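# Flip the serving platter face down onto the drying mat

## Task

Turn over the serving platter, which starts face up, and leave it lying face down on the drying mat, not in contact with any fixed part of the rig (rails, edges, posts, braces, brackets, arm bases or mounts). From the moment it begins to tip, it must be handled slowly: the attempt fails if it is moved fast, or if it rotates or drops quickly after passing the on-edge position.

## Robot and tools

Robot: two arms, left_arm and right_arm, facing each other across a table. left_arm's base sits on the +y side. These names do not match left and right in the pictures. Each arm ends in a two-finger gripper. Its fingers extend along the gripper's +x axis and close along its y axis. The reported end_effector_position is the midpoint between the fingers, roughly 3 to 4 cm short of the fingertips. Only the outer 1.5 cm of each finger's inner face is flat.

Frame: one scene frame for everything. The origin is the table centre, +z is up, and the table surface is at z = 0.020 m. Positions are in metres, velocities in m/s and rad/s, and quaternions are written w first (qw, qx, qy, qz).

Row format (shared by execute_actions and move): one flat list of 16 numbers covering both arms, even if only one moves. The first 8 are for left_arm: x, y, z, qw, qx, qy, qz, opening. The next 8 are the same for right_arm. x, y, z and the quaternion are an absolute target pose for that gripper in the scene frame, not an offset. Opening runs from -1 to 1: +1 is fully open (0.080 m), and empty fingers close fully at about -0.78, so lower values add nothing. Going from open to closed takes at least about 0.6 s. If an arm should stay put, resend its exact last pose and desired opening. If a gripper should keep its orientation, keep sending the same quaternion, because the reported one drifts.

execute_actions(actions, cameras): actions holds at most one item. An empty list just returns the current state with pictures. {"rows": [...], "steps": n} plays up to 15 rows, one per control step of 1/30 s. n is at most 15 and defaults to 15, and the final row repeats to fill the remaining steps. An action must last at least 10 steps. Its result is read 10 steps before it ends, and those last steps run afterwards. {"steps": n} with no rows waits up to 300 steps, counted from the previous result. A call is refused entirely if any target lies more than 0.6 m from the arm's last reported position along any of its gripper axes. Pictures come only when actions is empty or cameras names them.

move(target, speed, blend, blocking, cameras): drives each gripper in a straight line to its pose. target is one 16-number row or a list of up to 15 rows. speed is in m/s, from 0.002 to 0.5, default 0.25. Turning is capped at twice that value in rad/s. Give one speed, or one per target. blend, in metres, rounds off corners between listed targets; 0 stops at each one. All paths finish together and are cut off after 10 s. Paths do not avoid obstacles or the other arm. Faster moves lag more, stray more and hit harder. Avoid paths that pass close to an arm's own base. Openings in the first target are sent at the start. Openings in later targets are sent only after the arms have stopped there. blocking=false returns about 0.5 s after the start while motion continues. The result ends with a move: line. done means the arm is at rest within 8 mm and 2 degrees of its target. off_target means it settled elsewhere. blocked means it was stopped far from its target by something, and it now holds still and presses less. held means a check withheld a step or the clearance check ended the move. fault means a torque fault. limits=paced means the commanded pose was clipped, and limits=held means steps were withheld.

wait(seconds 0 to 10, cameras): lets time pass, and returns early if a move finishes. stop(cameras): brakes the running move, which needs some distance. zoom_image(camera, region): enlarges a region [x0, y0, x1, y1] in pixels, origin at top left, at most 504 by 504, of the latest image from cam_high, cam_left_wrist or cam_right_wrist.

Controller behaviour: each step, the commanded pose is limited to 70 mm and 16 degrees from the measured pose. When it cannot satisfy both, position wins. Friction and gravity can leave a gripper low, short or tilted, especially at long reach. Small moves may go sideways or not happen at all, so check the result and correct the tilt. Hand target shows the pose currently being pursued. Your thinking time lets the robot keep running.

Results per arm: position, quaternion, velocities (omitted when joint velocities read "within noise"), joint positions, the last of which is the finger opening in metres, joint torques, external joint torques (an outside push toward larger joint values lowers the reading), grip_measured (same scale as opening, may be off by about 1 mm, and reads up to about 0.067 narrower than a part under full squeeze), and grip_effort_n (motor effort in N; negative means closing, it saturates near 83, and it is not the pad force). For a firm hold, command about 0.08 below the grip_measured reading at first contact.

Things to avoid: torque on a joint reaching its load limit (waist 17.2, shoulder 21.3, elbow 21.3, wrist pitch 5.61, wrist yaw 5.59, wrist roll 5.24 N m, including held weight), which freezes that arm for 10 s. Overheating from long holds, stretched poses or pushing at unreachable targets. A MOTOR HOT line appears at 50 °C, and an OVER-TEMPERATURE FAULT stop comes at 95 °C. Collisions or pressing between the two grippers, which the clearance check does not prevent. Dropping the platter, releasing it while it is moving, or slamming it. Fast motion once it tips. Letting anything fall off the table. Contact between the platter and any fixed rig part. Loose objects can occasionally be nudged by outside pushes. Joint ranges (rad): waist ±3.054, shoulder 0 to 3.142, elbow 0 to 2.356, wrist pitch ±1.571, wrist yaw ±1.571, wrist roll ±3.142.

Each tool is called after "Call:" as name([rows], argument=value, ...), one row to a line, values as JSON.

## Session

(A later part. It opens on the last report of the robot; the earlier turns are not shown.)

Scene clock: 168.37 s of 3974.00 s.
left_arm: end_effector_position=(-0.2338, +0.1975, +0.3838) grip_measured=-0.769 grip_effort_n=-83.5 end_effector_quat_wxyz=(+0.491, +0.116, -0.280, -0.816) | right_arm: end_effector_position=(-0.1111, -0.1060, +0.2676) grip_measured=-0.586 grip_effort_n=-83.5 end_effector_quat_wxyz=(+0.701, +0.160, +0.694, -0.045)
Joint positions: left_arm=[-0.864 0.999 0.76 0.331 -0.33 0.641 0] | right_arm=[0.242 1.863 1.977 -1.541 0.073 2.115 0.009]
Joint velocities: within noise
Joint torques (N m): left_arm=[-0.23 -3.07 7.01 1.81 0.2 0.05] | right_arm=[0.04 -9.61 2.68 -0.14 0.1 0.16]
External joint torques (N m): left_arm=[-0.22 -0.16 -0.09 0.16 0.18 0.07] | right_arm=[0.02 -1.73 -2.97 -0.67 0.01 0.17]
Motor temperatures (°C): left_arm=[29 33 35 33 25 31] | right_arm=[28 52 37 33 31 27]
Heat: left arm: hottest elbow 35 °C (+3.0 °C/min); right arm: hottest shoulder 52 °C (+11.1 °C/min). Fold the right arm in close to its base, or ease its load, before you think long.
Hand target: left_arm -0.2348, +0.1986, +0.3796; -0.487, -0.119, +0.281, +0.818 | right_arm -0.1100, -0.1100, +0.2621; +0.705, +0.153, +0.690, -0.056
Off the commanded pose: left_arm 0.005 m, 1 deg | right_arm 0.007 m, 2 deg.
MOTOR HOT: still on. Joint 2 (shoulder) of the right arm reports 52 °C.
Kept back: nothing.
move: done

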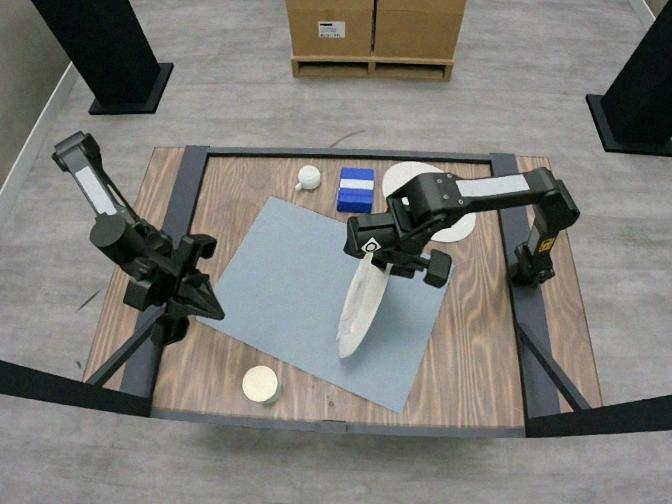

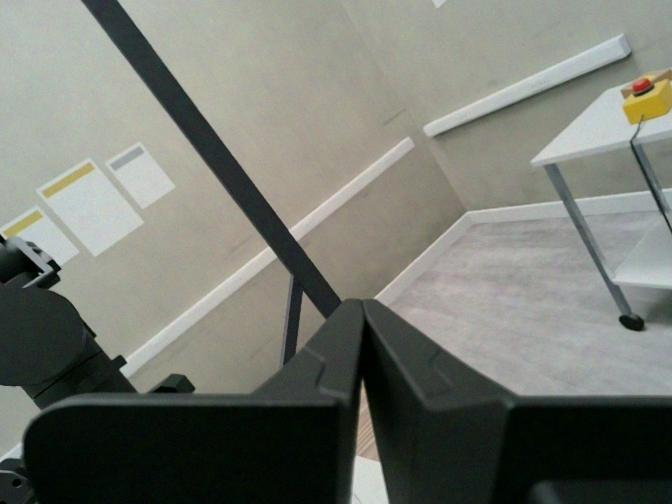

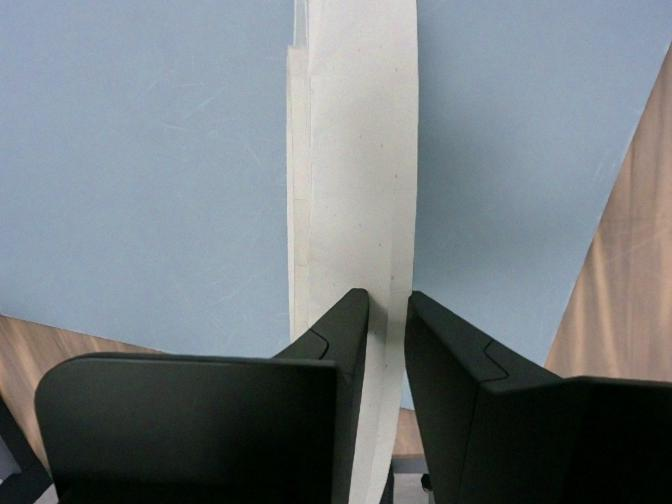

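Call:
move([
  [-0.2348,0.1986,0.3795,0.487,0.119,-0.281,-0.818,-1,-0.124,-0.152,0.230,0.7025,0.2819,0.6485,0.08,-0.9],
  [-0.2348,0.1986,0.3795,0.487,0.119,-0.281,-0.818,-1,-0.138,-0.199,0.195,0.6861,0.3642,0.6061,0.1711,-0.9],
], speed=0.05, blend=0.02)

Call:
zoom_image(camera="cam_high", region=[290, 210, 450, 370])

Scene clock: 176.17 s of 3974.00 s.
left_arm: end_effector_position=(-0.2338, +0.1975, +0.3838) grip_measured=-0.769 grip_effort_n=-83.5 end_effector_quat_wxyz=(+0.491, +0.116, -0.280, -0.816) | right_arm: end_effector_position=(-0.1448, -0.1998, +0.2036) grip_measured=-0.595 grip_effort_n=-83.5 end_effector_quat_wxyz=(+0.676, +0.362, +0.616, +0.179)
Joint positions: left_arm=[-0.864 0.999 0.76 0.331 -0.33 0.641 0] | right_arm=[0.719 1.214 0.889 -0.737 0.634 2.417 0.008]
Joint velocities: within noise
Joint torques (N m): left_arm=[-0.25 -3.07 7.03 1.8 0.21 0.04] | right_arm=[-1.34 -3.28 3.49 1.2 0.72 0.14]
External joint torques (N m): left_arm=[-0.23 -0.07 -0.16 0.12 0.19 0.07] | right_arm=[-1.34 0.46 -2.96 0.21 0.35 0.17]
Motor temperatures (°C): left_arm=[29 33 34 33 25 31] | right_arm=[28 48 35 32 31 27]
Heat: left arm: hottest elbow 34 °C (+3.0 °C/min); right arm: hottest shoulder 48 °C (+9.1 °C/min). Fold the right arm in close to its base, or ease its load, before you think long.
Hand target: left_arm -0.2348, +0.1986, +0.3796; -0.487, -0.119, +0.281, +0.818 | right_arm -0.1380, -0.1993, +0.1952; +0.686, +0.364, +0.606, +0.171
Off the commanded pose: left_arm 0.005 m, 1 deg | right_arm 0.011 m, 2 deg.
MOTOR HOT: still on. Joint 2 (shoulder) of the right arm reports 48 °C.
Kept back: nothing.
move: off_target (right_arm)

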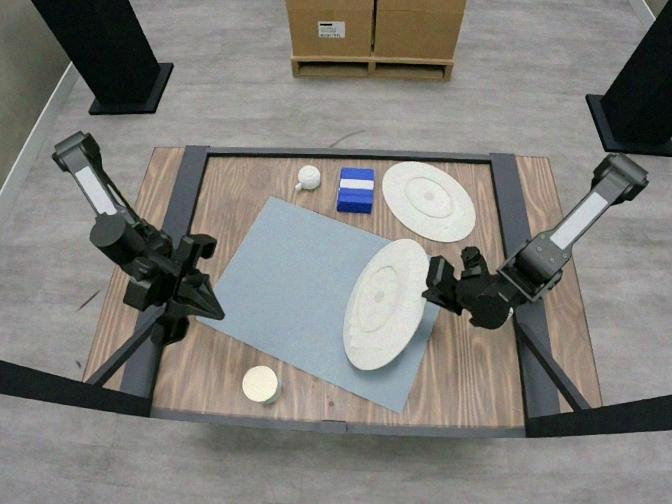

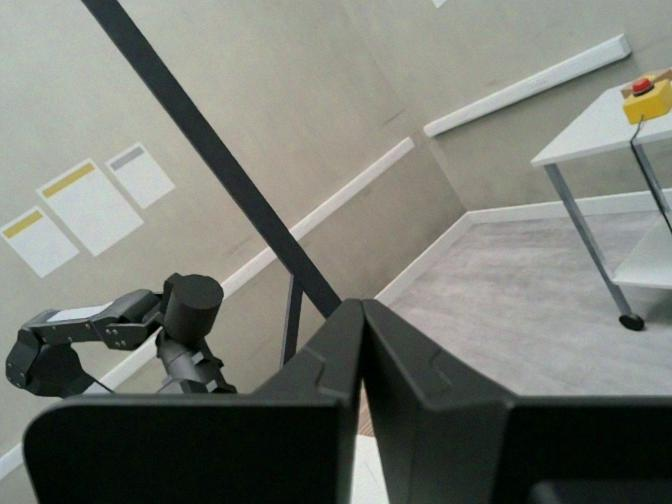

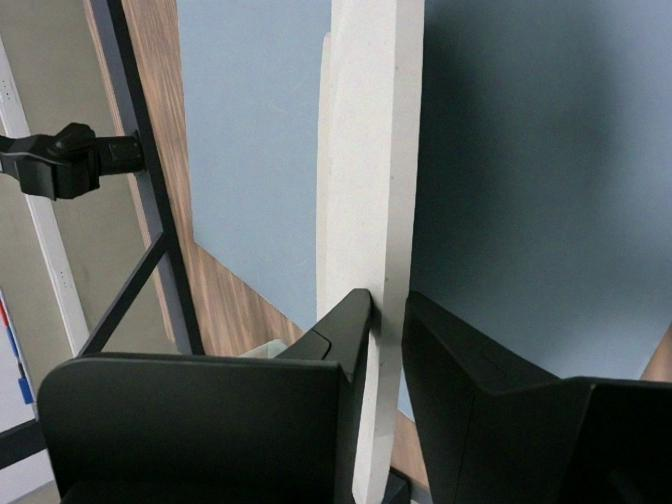

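Scaled by 3.150 from the camera's 672x504 image, which has a finer 960x720 frame.

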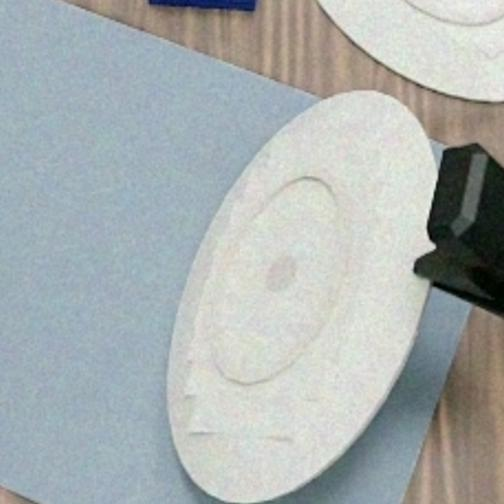

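Call:
move([
  [-0.2348,0.1986,0.3795,0.487,0.119,-0.281,-0.818,-1,-0.147,-0.228,0.155,0.6644,0.4255,0.5647,0.2418,-0.9],
  [-0.2348,0.1986,0.3795,0.487,0.119,-0.281,-0.818,-1,-0.153,-0.248,0.112,0.6383,0.4776,0.5214,0.3043,-0.9],
], speed=0.05, blend=0.02)

Call:
zoom_image(camera="cam_high", region=[310, 210, 550, 390])

Scene clock: 180.83 s of 3974.00 s.
left_arm: end_effector_position=(-0.2338, +0.1975, +0.3838) grip_measured=-0.769 grip_effort_n=-83.5 end_effector_quat_wxyz=(+0.491, +0.116, -0.280, -0.816) | right_arm: end_effector_position=(-0.1608, -0.2511, +0.1135) grip_measured=-0.595 grip_effort_n=-83.5 end_effector_quat_wxyz=(+0.633, +0.468, +0.534, +0.309)
Joint positions: left_arm=[-0.864 0.999 0.76 0.331 -0.33 0.641 0] | right_arm=[1.131 1.383 0.419 -0.241 1.144 2.752 0.008]
Joint velocities: within noise
Joint torques (N m): left_arm=[-0.24 -3.05 7.02 1.8 0.21 0.04] | right_arm=[-1.84 -3.22 3.29 0.83 1.01 0.12]
External joint torques (N m): left_arm=[-0.26 -0.14 -0.13 0.13 0.19 0.07] | right_arm=[-1.83 0.2 -1.59 0.12 0.44 0.17]
Motor temperatures (°C): left_arm=[29 33 34 33 25 31] | right_arm=[28 46 34 32 31 27]
Heat: left arm: hottest elbow 34 °C (+3.0 °C/min); right arm: hottest shoulder 46 °C (+7.0 °C/min).
Hand target: left_arm -0.2348, +0.1986, +0.3796; -0.487, -0.119, +0.281, +0.818 | right_arm -0.1530, -0.2484, +0.1120; +0.638, +0.477, +0.521, +0.304
Off the commanded pose: left_arm 0.005 m, 1 deg | right_arm 0.009 m, 2 deg.
MOTOR HOT: cleared for the motors of the right arm.
Kept back: nothing.
move: off_target (right_arm)

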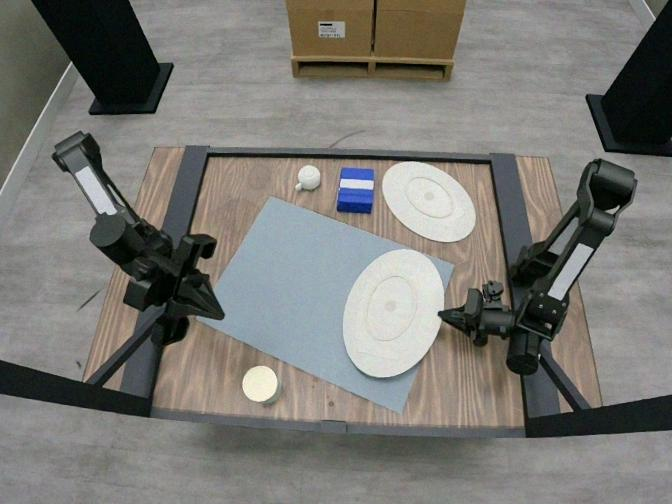

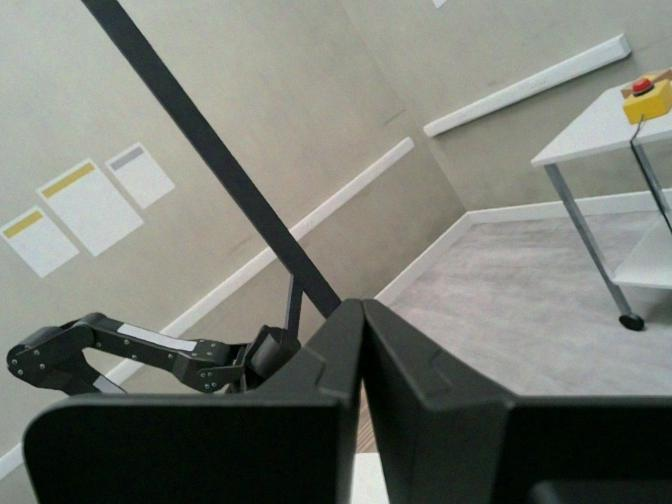

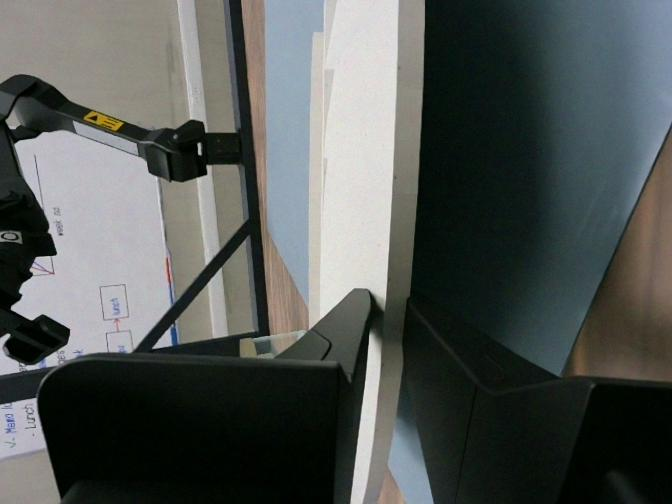

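Scaled by 2.100 from the camera's 672x504 image, which has a finer 960x720 frame.

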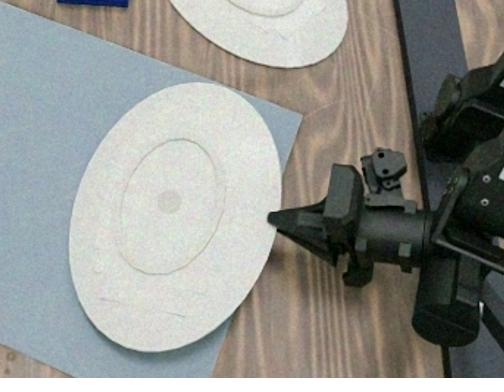

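Call:
move([
  [-0.2348,0.1986,0.3795,0.487,0.119,-0.281,-0.818,-1,-0.157,-0.249,0.117,0.6644,0.4255,0.5647,0.2418,-0.5],
  [-0.2348,0.1986,0.3795,0.487,0.119,-0.281,-0.818,-1,-0.159,-0.254,0.097,0.6861,0.3642,0.6061,0.1711,-0.3],
], speed=0.05)

Call:
zoom_image(camera="cam_high", region=[310, 210, 550, 390])

Scene clock: 188.93 s of 3974.00 s.
left_arm: end_effector_position=(-0.2338, +0.1975, +0.3838) grip_measured=-0.769 grip_effort_n=-83.5 end_effector_quat_wxyz=(+0.491, +0.116, -0.280, -0.816) | right_arm: end_effector_position=(-0.1572, -0.2555, +0.0954) grip_measured=-0.304 grip_effort_n=16.0 end_effector_quat_wxyz=(+0.687, +0.365, +0.605, +0.172)
Joint positions: left_arm=[-0.864 0.999 0.76 0.331 -0.33 0.641 0] | right_arm=[0.981 1.333 0.54 -0.513 0.751 2.758 0.021]
Joint velocities: within noise
Joint torques (N m): left_arm=[-0.23 -3.08 7.01 1.8 0.21 0.04] | right_arm=[-0.36 -4.32 5.62 0.27 0.32 -0.2]
External joint torques (N m): left_arm=[-0.23 -0.15 -0.12 0.13 0.19 0.07] | right_arm=[-0.36 -0.83 0.29 -0.37 -0.12 -0.16]
Motor temperatures (°C): left_arm=[29 33 34 33 25 31] | right_arm=[28 43 34 32 32 27]
Heat: left arm: hottest elbow 34 °C (+2.0 °C/min); right arm: hottest shoulder 43 °C (+4.0 °C/min).
Hand target: left_arm -0.2348, +0.1986, +0.3796; -0.487, -0.119, +0.281, +0.818 | right_arm -0.1590, -0.2540, +0.0970; +0.686, +0.364, +0.606, +0.171
Off the commanded pose: left_arm 0.005 m, 1 deg | right_arm 0.003 m, 0 deg.
Kept back: nothing.
move: done

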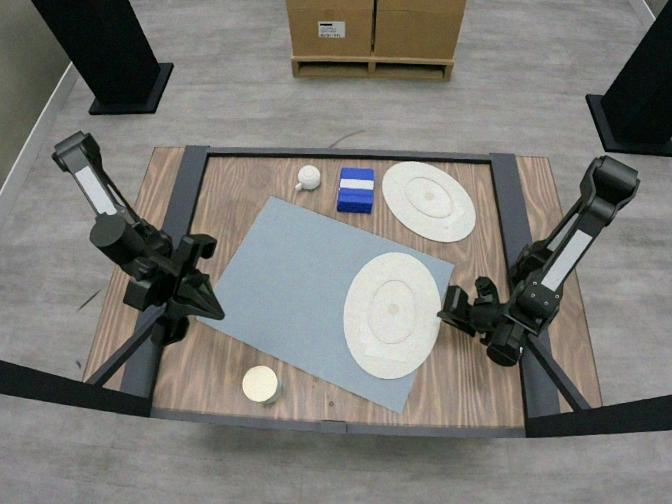

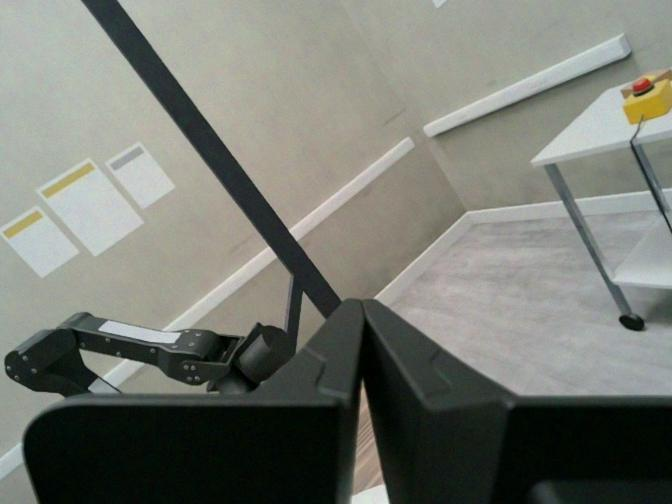

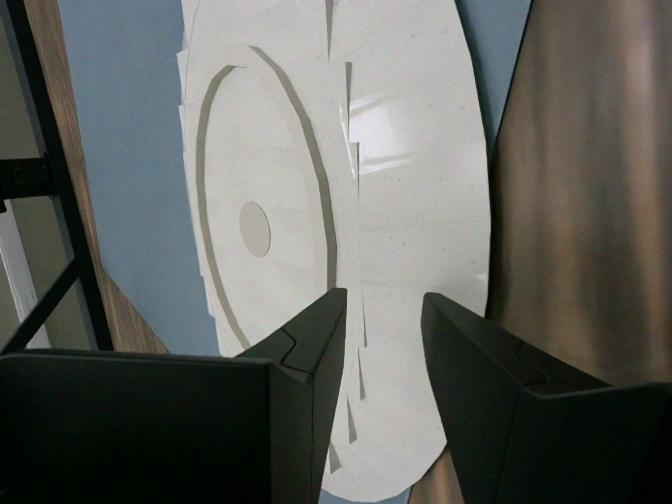

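Scaled by 2.100 from the camera's 672x504 image, which has a finer 960x720 frame.

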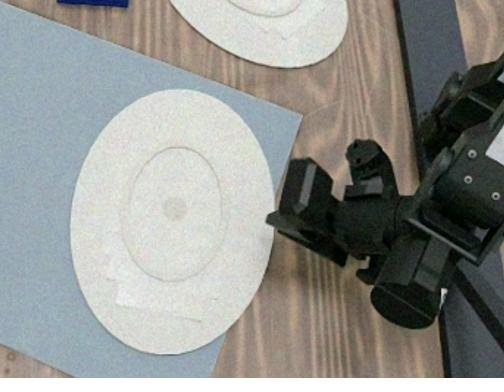

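Call:
move(target=[-0.2348,0.1986,0.3795,0.487,0.119,-0.281,-0.818,-1,-0.175,-0.31,0.11,0.6861,0.3642,0.6061,0.1711,-0.3], speed=0.05)

Call:
zoom_image(camera="cam_high", region=[310, 210, 550, 390])

Scene clock: 191.00 s of 3974.00 s.
left_arm: end_effector_position=(-0.2338, +0.1975, +0.3838) grip_measured=-0.769 grip_effort_n=-83.5 end_effector_quat_wxyz=(+0.491, +0.116, -0.280, -0.816) | right_arm: end_effector_position=(-0.1719, -0.3092, +0.1076) grip_measured=-0.304 grip_effort_n=16.0 end_effector_quat_wxyz=(+0.689, +0.355, +0.607, +0.175)
Joint positions: left_arm=[-0.864 0.999 0.76 0.331 -0.33 0.641 0] | right_arm=[1.272 1.331 0.611 -0.859 0.778 3.137 0.021]
Joint velocities: within noise
Joint torques (N m): left_arm=[-0.24 -3.07 7.02 1.81 0.2 0.04] | right_arm=[0.23 -4.35 5.15 -0.12 0.37 0.08]
External joint torques (N m): left_arm=[-0.25 -0.16 -0.13 0.14 0.19 0.07] | right_arm=[0.23 -1.03 -0.01 -0.35 -0.1 0.12]
Motor temperatures (°C): left_arm=[29 33 34 33 25 31] | right_arm=[28 42 34 31 32 27]
Heat: left arm: hottest elbow 34 °C (+2.0 °C/min); right arm: hottest shoulder 42 °C (+3.0 °C/min).
Hand target: left_arm -0.2348, +0.1986, +0.3796; -0.487, -0.119, +0.281, +0.818 | right_arm -0.1748, -0.3095, +0.1100; +0.685, +0.356, +0.611, +0.174
Off the commanded pose: left_arm 0.005 m, 1 deg | right_arm 0.004 m, 1 deg.
joint sent to its limit (right arm) — joint 6 (wrist roll), upper limit.
Kept back: nothing.
move: done

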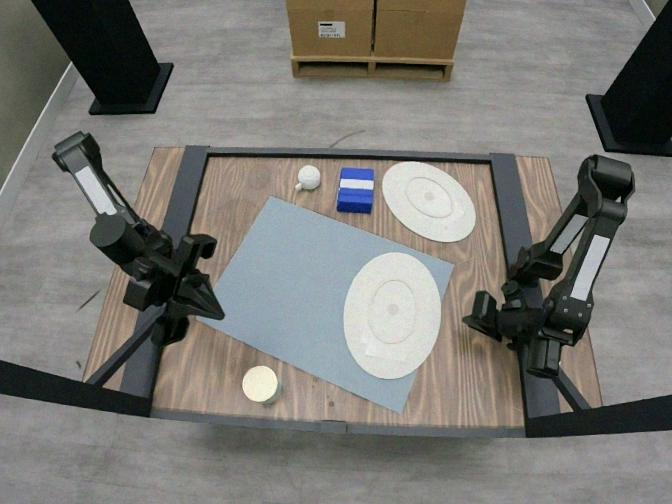

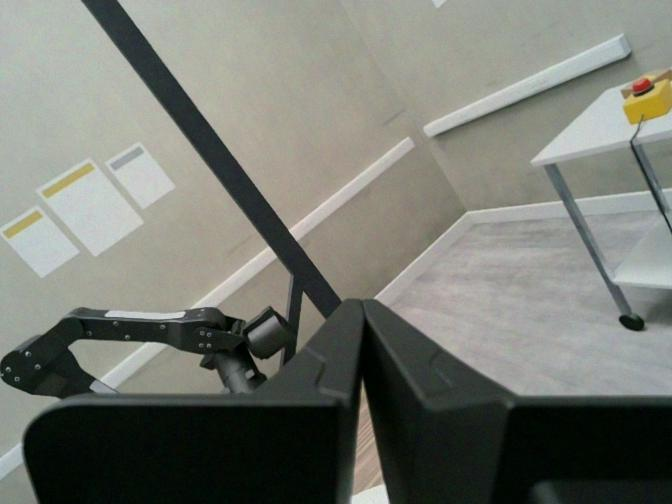

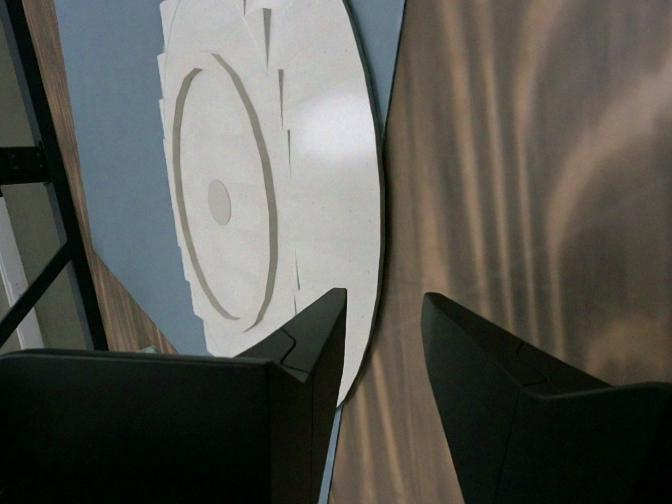

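Scaled by 2.100 from the camera's 672x504 image, which has a finer 960x720 frame.

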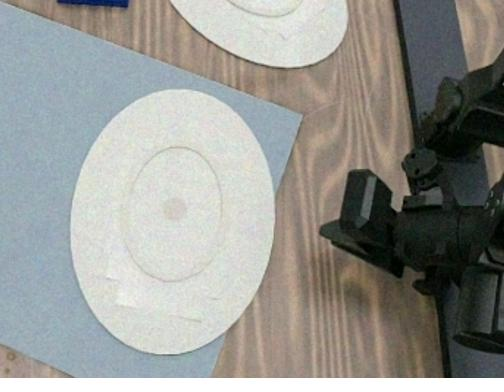

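Call:
move([
  [-0.2348,0.1986,0.3795,0.487,0.119,-0.281,-0.818,-1,-0.180,-0.305,0.055,0.6861,0.3642,0.6061,0.1711,-1],
  [-0.2348,0.1986,0.3795,0.487,0.119,-0.281,-0.818,-1,-0.159,-0.225,0.053,0.6861,0.3642,0.6061,0.1711,-1],
], speed=[0.1,0.06])

Call:
zoom_image(camera="cam_high", region=[310, 210, 550, 390])

Scene clock: 194.07 s of 3974.00 s.
left_arm: end_effector_position=(-0.2338, +0.1975, +0.3838) grip_measured=-0.769 grip_effort_n=-83.5 end_effector_quat_wxyz=(+0.491, +0.116, -0.280, -0.816) | right_arm: end_effector_position=(-0.1708, -0.2277, +0.0653) grip_measured=-0.764 grip_effort_n=-83.5 end_effector_quat_wxyz=(+0.670, +0.368, +0.616, +0.188)
Joint positions: left_arm=[-0.864 0.999 0.76 0.331 -0.33 0.641 0] | right_arm=[0.906 1.501 0.496 -0.165 0.727 2.617 0.001]
Joint velocities: within noise
Joint torques (N m): left_arm=[-0.25 -3.07 7.02 1.8 0.21 0.04] | right_arm=[-3.25 -1.15 2.87 1.25 -0.09 -0.14]
External joint torques (N m): left_arm=[-0.27 -0.11 -0.16 0.13 0.19 0.07] | right_arm=[-3.27 3.17 -1.99 0.41 -0.5 -0.1]
Motor temperatures (°C): left_arm=[29 33 34 33 25 31] | right_arm=[28 41 34 31 32 27]
Heat: left arm: hottest elbow 34 °C (+2.0 °C/min); right arm: hottest shoulder 41 °C (+1.0 °C/min).
Hand target: left_arm -0.2348, +0.1986, +0.3796; -0.487, -0.119, +0.281, +0.818 | right_arm -0.1589, -0.2263, +0.0539; +0.686, +0.364, +0.606, +0.171
Off the commanded pose: left_arm 0.005 m, 1 deg | right_arm 0.017 m, 3 deg.
Kept back: nothing.
move: off_target (right_arm)

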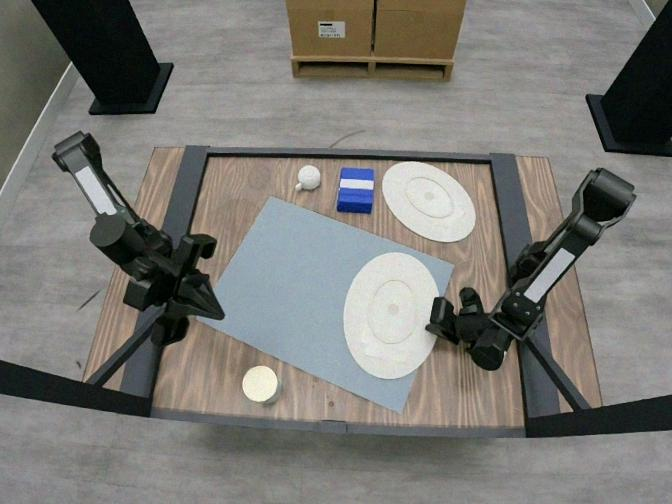

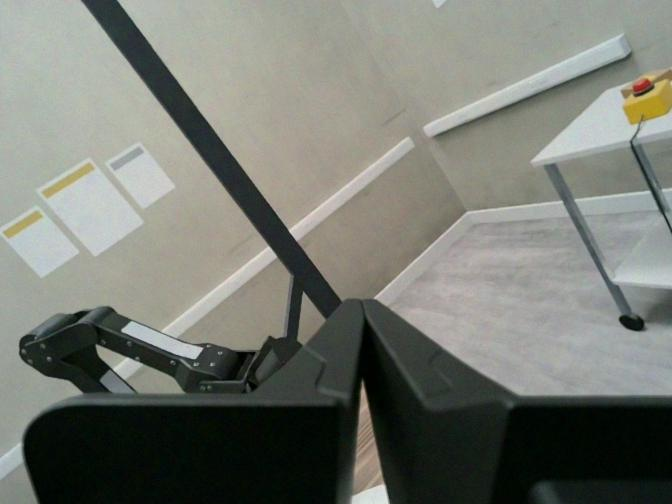

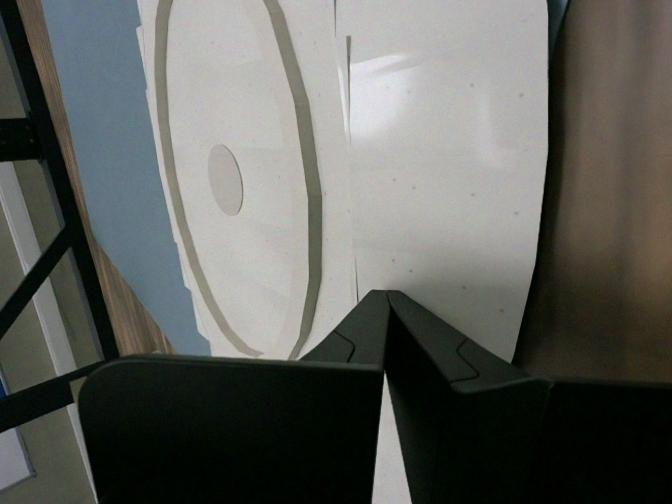

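Scaled by 2.100 from the camera's 672x504 image, which has a finer 960x720 frame.

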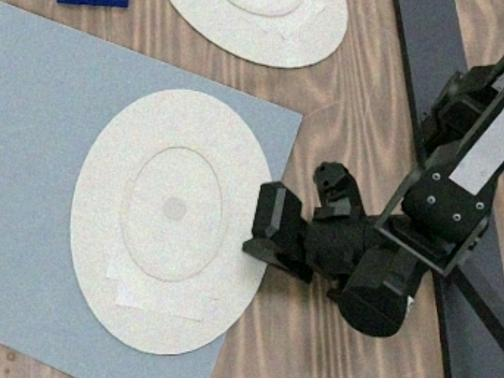

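Call:
move([
  [-0.2348,0.1986,0.3795,0.487,0.119,-0.281,-0.818,-1,-0.170,-0.235,0.09,0.6861,0.3642,0.6061,0.1711,-1],
  [-0.2348,0.1986,0.3795,0.487,0.119,-0.281,-0.818,-1,-0.180,-0.30,0.08,0.6861,0.3642,0.6061,0.1711,-1],
  [-0.2348,0.1986,0.3795,0.487,0.119,-0.281,-0.818,-1,-0.180,-0.30,0.048,0.6861,0.3642,0.6061,0.1711,-1],
  [-0.2348,0.1986,0.3795,0.487,0.119,-0.281,-0.818,-1,-0.159,-0.225,0.044,0.6861,0.3642,0.6061,0.1711,-1],
], speed=[0.1,0.15,0.06,0.06])

Call:
zoom_image(camera="cam_high", region=[310, 210, 550, 390])

Scene clock: 198.23 s of 3974.00 s.
left_arm: end_effector_position=(-0.2338, +0.1975, +0.3838) grip_measured=-0.769 grip_effort_n=-83.5 end_effector_quat_wxyz=(+0.491, +0.116, -0.280, -0.816) | right_arm: end_effector_position=(-0.1777, -0.2246, +0.0641) grip_measured=-0.764 grip_effort_n=-83.5 end_effector_quat_wxyz=(+0.657, +0.377, +0.625, +0.190)
Joint positions: left_arm=[-0.864 0.999 0.76 0.331 -0.33 0.641 0] | right_arm=[0.912 1.52 0.493 -0.109 0.727 2.621 0.001]
Joint velocities: within noise
Joint torques (N m): left_arm=[-0.24 -3.07 7.01 1.8 0.21 0.04] | right_arm=[-3.6 0.32 1.37 0.56 -0.1 -0.16]
External joint torques (N m): left_arm=[-0.25 -0.07 -0.18 0.12 0.2 0.07] | right_arm=[-3.58 4.75 -3.42 -0.31 -0.52 -0.12]
Motor temperatures (°C): left_arm=[29 33 34 34 25 31] | right_arm=[28 40 33 31 32 27]
Heat: left arm: hottest elbow 34 °C (+2.0 °C/min); right arm: hottest shoulder 40 °C (-4.1 °C/min).
Hand target: left_arm -0.2348, +0.1986, +0.3796; -0.487, -0.119, +0.281, +0.818 | right_arm -0.1589, -0.2273, +0.0459; +0.686, +0.364, +0.607, +0.170
Off the commanded pose: left_arm 0.005 m, 1 deg | right_arm 0.027 m, 5 deg.
Kept back: nothing.
move: off_target (right_arm)

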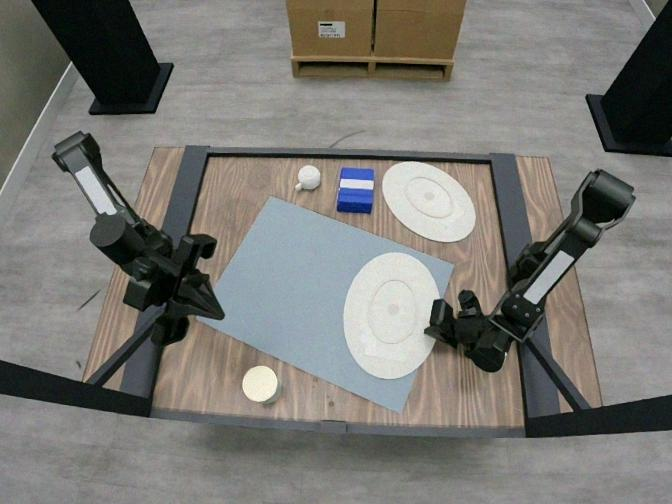

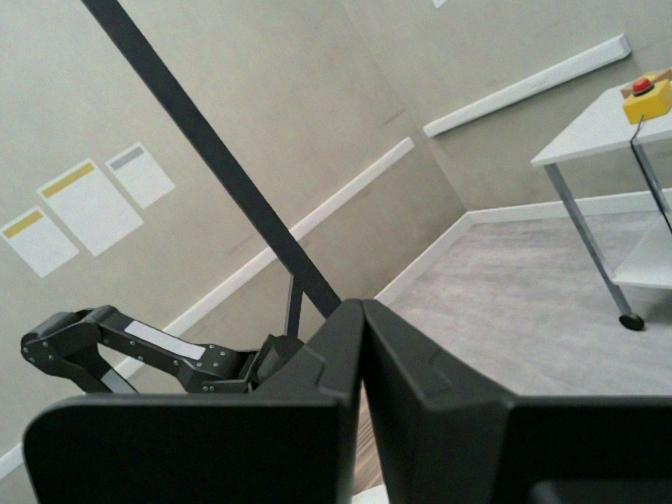

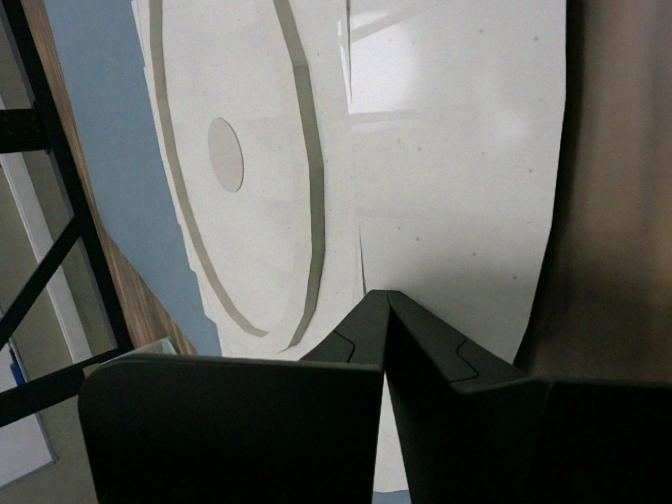

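Scaled by 2.100 from the camera's 672x504 image, which has a finer 960x720 frame.

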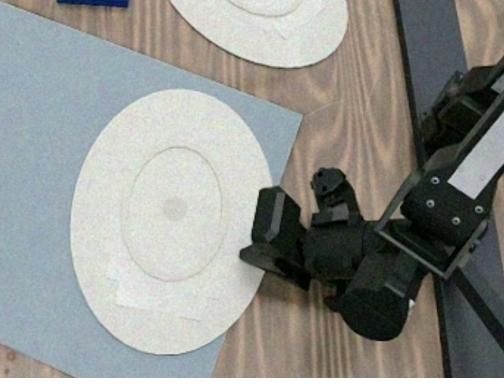

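Call:
move([
  [-0.2348,0.1986,0.3795,0.487,0.119,-0.281,-0.818,-1,-0.175,-0.24,0.11,0.6861,0.3642,0.6061,0.1711,-1],
  [-0.2348,0.1986,0.3795,0.487,0.119,-0.281,-0.818,-1,-0.165,-0.28,0.11,0.7069,0.1949,0.6797,-0.0123,-1],
  [-0.2348,0.1986,0.3795,0.487,0.119,-0.281,-0.818,-1,-0.165,-0.275,0.063,0.7069,0.1949,0.6797,-0.0123,-1],
], speed=[0.1,0.2,0.06])

Call:
zoom_image(camera="cam_high", region=[310, 210, 550, 390])

Scene clock: 202.43 s of 3974.00 s.
left_arm: end_effector_position=(-0.2338, +0.1975, +0.3838) grip_measured=-0.769 grip_effort_n=-83.5 end_effector_quat_wxyz=(+0.491, +0.116, -0.280, -0.816) | right_arm: end_effector_position=(-0.1680, -0.2722, +0.0680) grip_measured=-0.764 grip_effort_n=-83.5 end_effector_quat_wxyz=(+0.702, +0.201, +0.683, -0.008)
Joint positions: left_arm=[-0.864 0.999 0.76 0.331 -0.33 0.641 0] | right_arm=[0.769 1.423 0.67 -0.674 0.235 2.639 0.001]
Joint velocities: within noise
Joint torques (N m): left_arm=[-0.25 -3.07 7.02 1.81 0.2 0.05] | right_arm=[-0.28 -3.93 3.14 0.43 0.05 -0.12]
External joint torques (N m): left_arm=[-0.23 -0.16 -0.13 0.14 0.18 0.07] | right_arm=[-0.26 0.26 -2.23 -0.09 -0.13 -0.11]
Motor temperatures (°C): left_arm=[29 33 34 34 25 31] | right_arm=[28 39 33 31 32 27]
Heat: left arm: hottest elbow 34 °C (+1.0 °C/min); right arm: hottest shoulder 39 °C (-8.1 °C/min).
Hand target: left_arm -0.2348, +0.1986, +0.3796; -0.487, -0.119, +0.281, +0.818 | right_arm -0.1649, -0.2751, +0.0631; +0.707, +0.195, +0.680, -0.012
Off the commanded pose: left_arm 0.005 m, 1 deg | right_arm 0.006 m, 1 deg.
Kept back: nothing.
move: done

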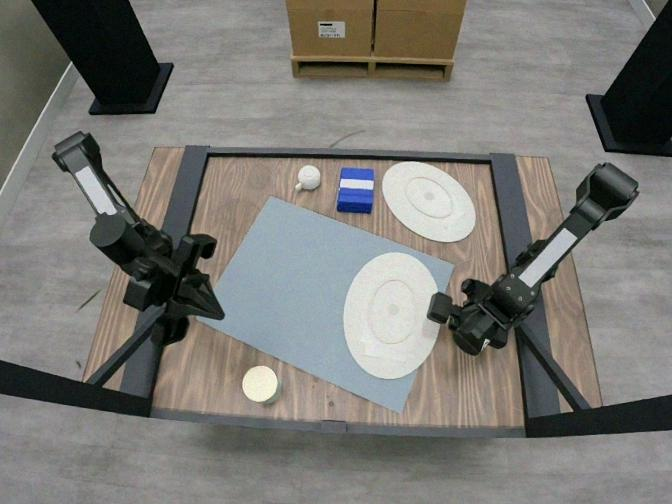

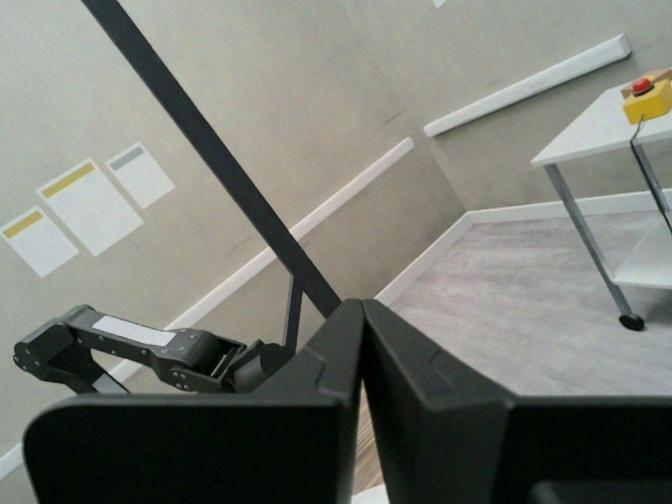

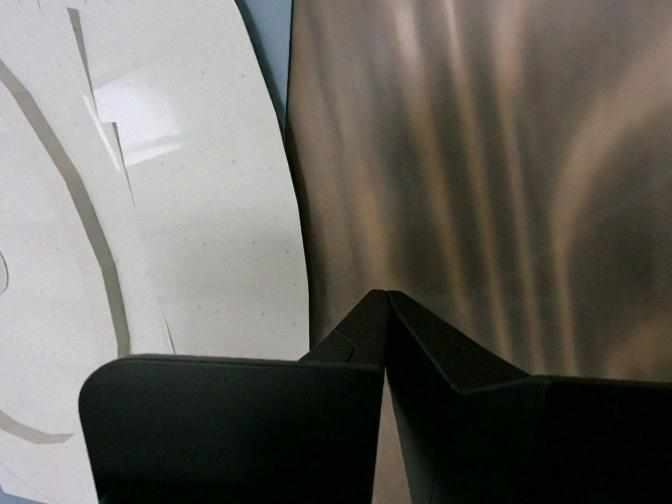

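Scaled by 2.100 from the camera's 672x504 image, which has a finer 960x720 frame.

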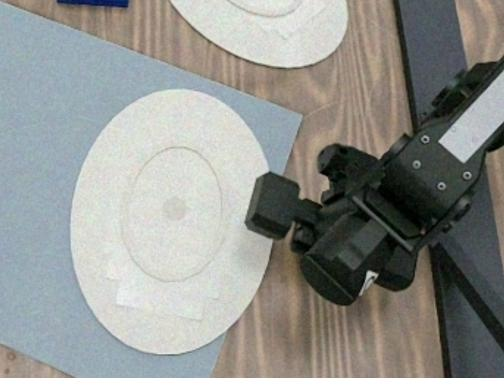

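Call:
move([
  [-0.2348,0.1986,0.3795,0.487,0.119,-0.281,-0.818,-1,-0.140,-0.195,0.058,0.7069,0.1949,0.6797,-0.0123,-1],
], speed=0.06)

Call:
zoom_image(camera="cam_high", region=[310, 210, 550, 390])

Scene clock: 214.20 s of 3974.00 s.
left_arm: end_effector_position=(-0.2338, +0.1975, +0.3838) grip_measured=-0.769 grip_effort_n=-83.5 end_effector_quat_wxyz=(+0.491, +0.116, -0.280, -0.816) | right_arm: end_effector_position=(-0.1518, -0.2492, +0.0572) grip_measured=-0.764 grip_effort_n=-83.5 end_effector_quat_wxyz=(+0.707, +0.116, +0.696, -0.040)
Joint positions: left_arm=[-0.864 0.999 0.76 0.331 -0.33 0.641 0] | right_arm=[0.559 1.545 0.754 -0.705 0.08 2.364 0.001]
Joint velocities: within noise
Joint torques (N m): left_arm=[-0.23 -3.07 7.02 1.81 0.21 0.04] | right_arm=[-0.81 -5.59 4.39 1.05 0.72 0.03]
External joint torques (N m): left_arm=[-0.21 -0.16 -0.08 0.15 0.18 0.07] | right_arm=[-0.82 -0.72 -0.67 0.68 0.63 0.04]
External joint torques when the fault began: right_arm=[-4.85 3.69 3.61 4.93 2.94 -0.08]
Motor temperatures (°C): left_arm=[29 33 34 34 25 31] | right_arm=[28 38 32 32 32 27]
Heat: left arm: hottest elbow 34 °C (+0.0 °C/min); right arm: hottest shoulder 38 °C (-10.1 °C/min).
Hand target: left_arm -0.2348, +0.1986, +0.3796; -0.487, -0.119, +0.281, +0.818 | right_arm -0.1492, -0.2445, +0.0570; +0.709, +0.126, +0.693, -0.036
Off the commanded pose: left_arm 0.005 m, 1 deg | right_arm 0.055 m, 10 deg.
TORQUE FAULT: the external load on joint 4 (wrist pitch) of the right arm reached its load limit, and that arm stopped for 10 seconds. A torque fault puts only its own arm into a fault stop. That arm's remaining commands of this call were not run. That arm keeps its grip as last carried out and accepts commands again: back off and push less far. That arm stops again whenever a joint's load reaches its limit.
Kept back: nothing.
move: fault (right_arm)

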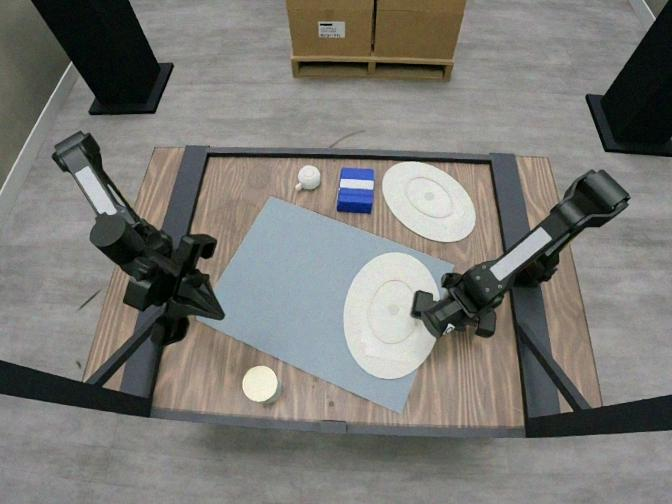

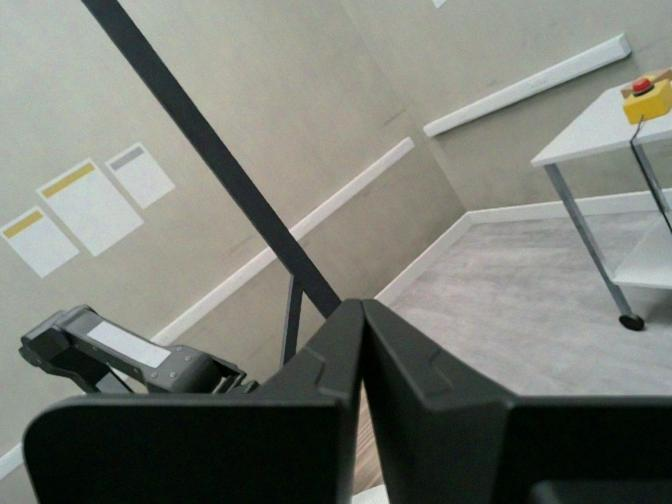

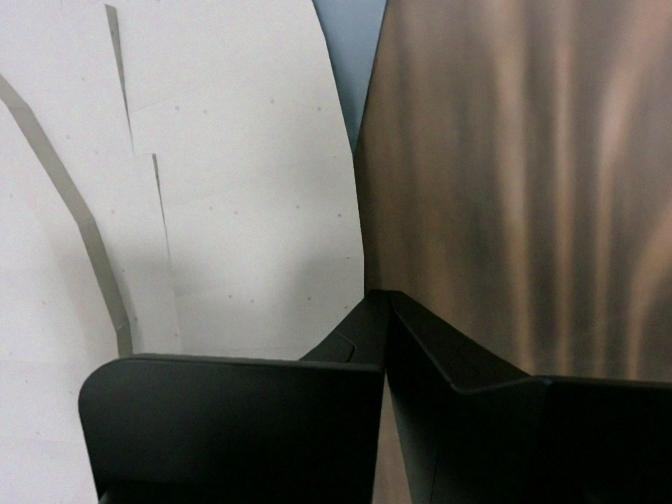

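Scaled by 2.100 from the camera's 672x504 image, which has a finer 960x720 frame.

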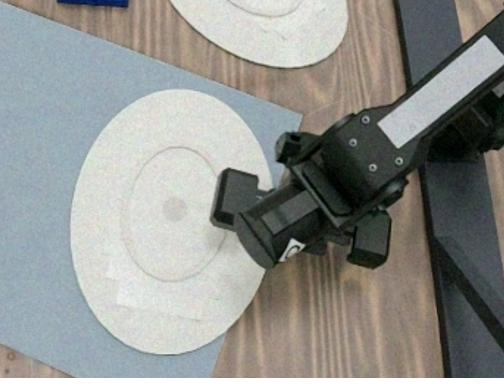

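Call:
move([
  [-0.2348,0.1986,0.3795,0.487,0.119,-0.281,-0.818,-1,-0.165,-0.29,0.08,0.7069,0.1949,0.6797,-0.0123,-1],
  [-0.2348,0.1986,0.3795,0.487,0.119,-0.281,-0.818,-1,-0.165,-0.29,0.18,0.7069,0.1949,0.6797,-0.0123,-1],
], speed=0.15)

Call:
zoom_image(camera="cam_high", region=[310, 210, 550, 390])

Scene clock: 216.17 s of 3974.00 s.
left_arm: end_effector_position=(-0.2338, +0.1975, +0.3838) grip_measured=-0.769 grip_effort_n=-83.5 end_effector_quat_wxyz=(+0.491, +0.116, -0.280, -0.816) | right_arm: end_effector_position=(-0.1638, -0.2912, +0.1763) grip_measured=-0.764 grip_effort_n=-83.5 end_effector_quat_wxyz=(+0.709, +0.191, +0.678, -0.015)
Joint positions: left_arm=[-0.864 0.999 0.76 0.331 -0.33 0.641 0] | right_arm=[0.816 1.26 1.002 -1.208 0.231 2.685 0.001]
Joint velocities: within noise
Joint torques (N m): left_arm=[-0.24 -3.07 7.02 1.81 0.2 0.04] | right_arm=[0.21 -4.51 6.2 0.08 0.34 0.15]
External joint torques (N m): left_arm=[-0.24 -0.17 -0.09 0.15 0.18 0.07] | right_arm=[0.22 -0.96 0.25 -0.36 0.16 0.17]
Motor temperatures (°C): left_arm=[29 33 34 34 25 31] | right_arm=[28 37 32 32 32 27]
Heat: left arm: hottest elbow 34 °C (-1.0 °C/min); right arm: hottest shoulder 37 °C (-11.2 °C/min).
Hand target: left_arm -0.2348, +0.1986, +0.3796; -0.487, -0.119, +0.281, +0.818 | right_arm -0.1650, -0.2900, +0.1800; +0.707, +0.195, +0.680, -0.012
Off the commanded pose: left_arm 0.005 m, 1 deg | right_arm 0.004 m, 1 deg.
Kept back: nothing.
move: done

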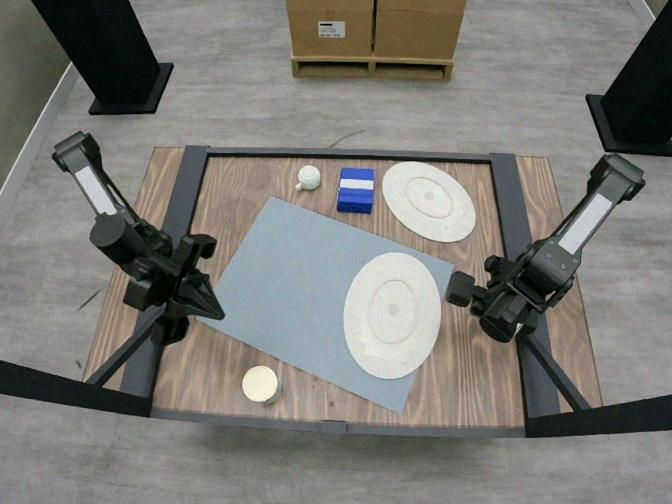

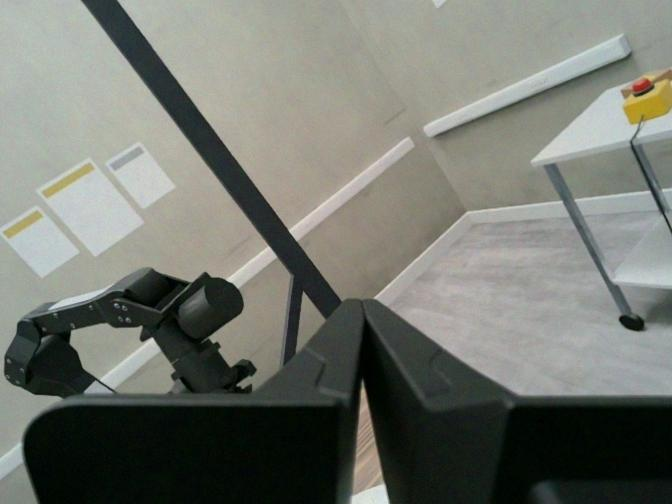

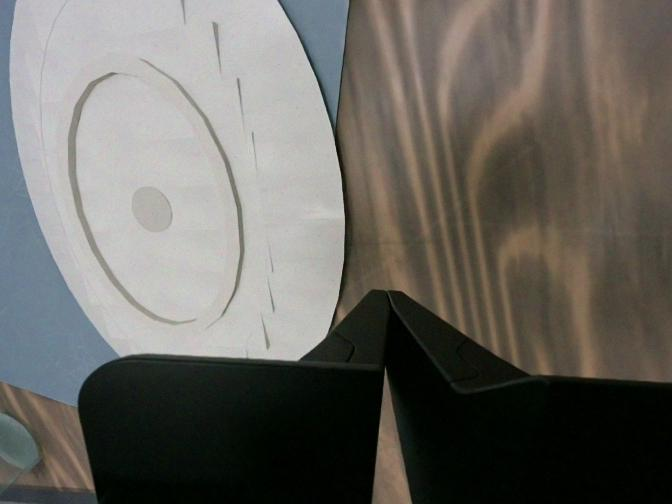

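Scaled by 2.100 from the camera's 672x504 image, which has a finer 960x720 frame.

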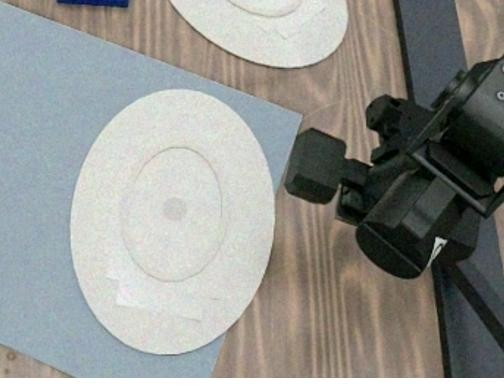

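Call:
finished_scene(scene=1)

The scene is finished: the task was done.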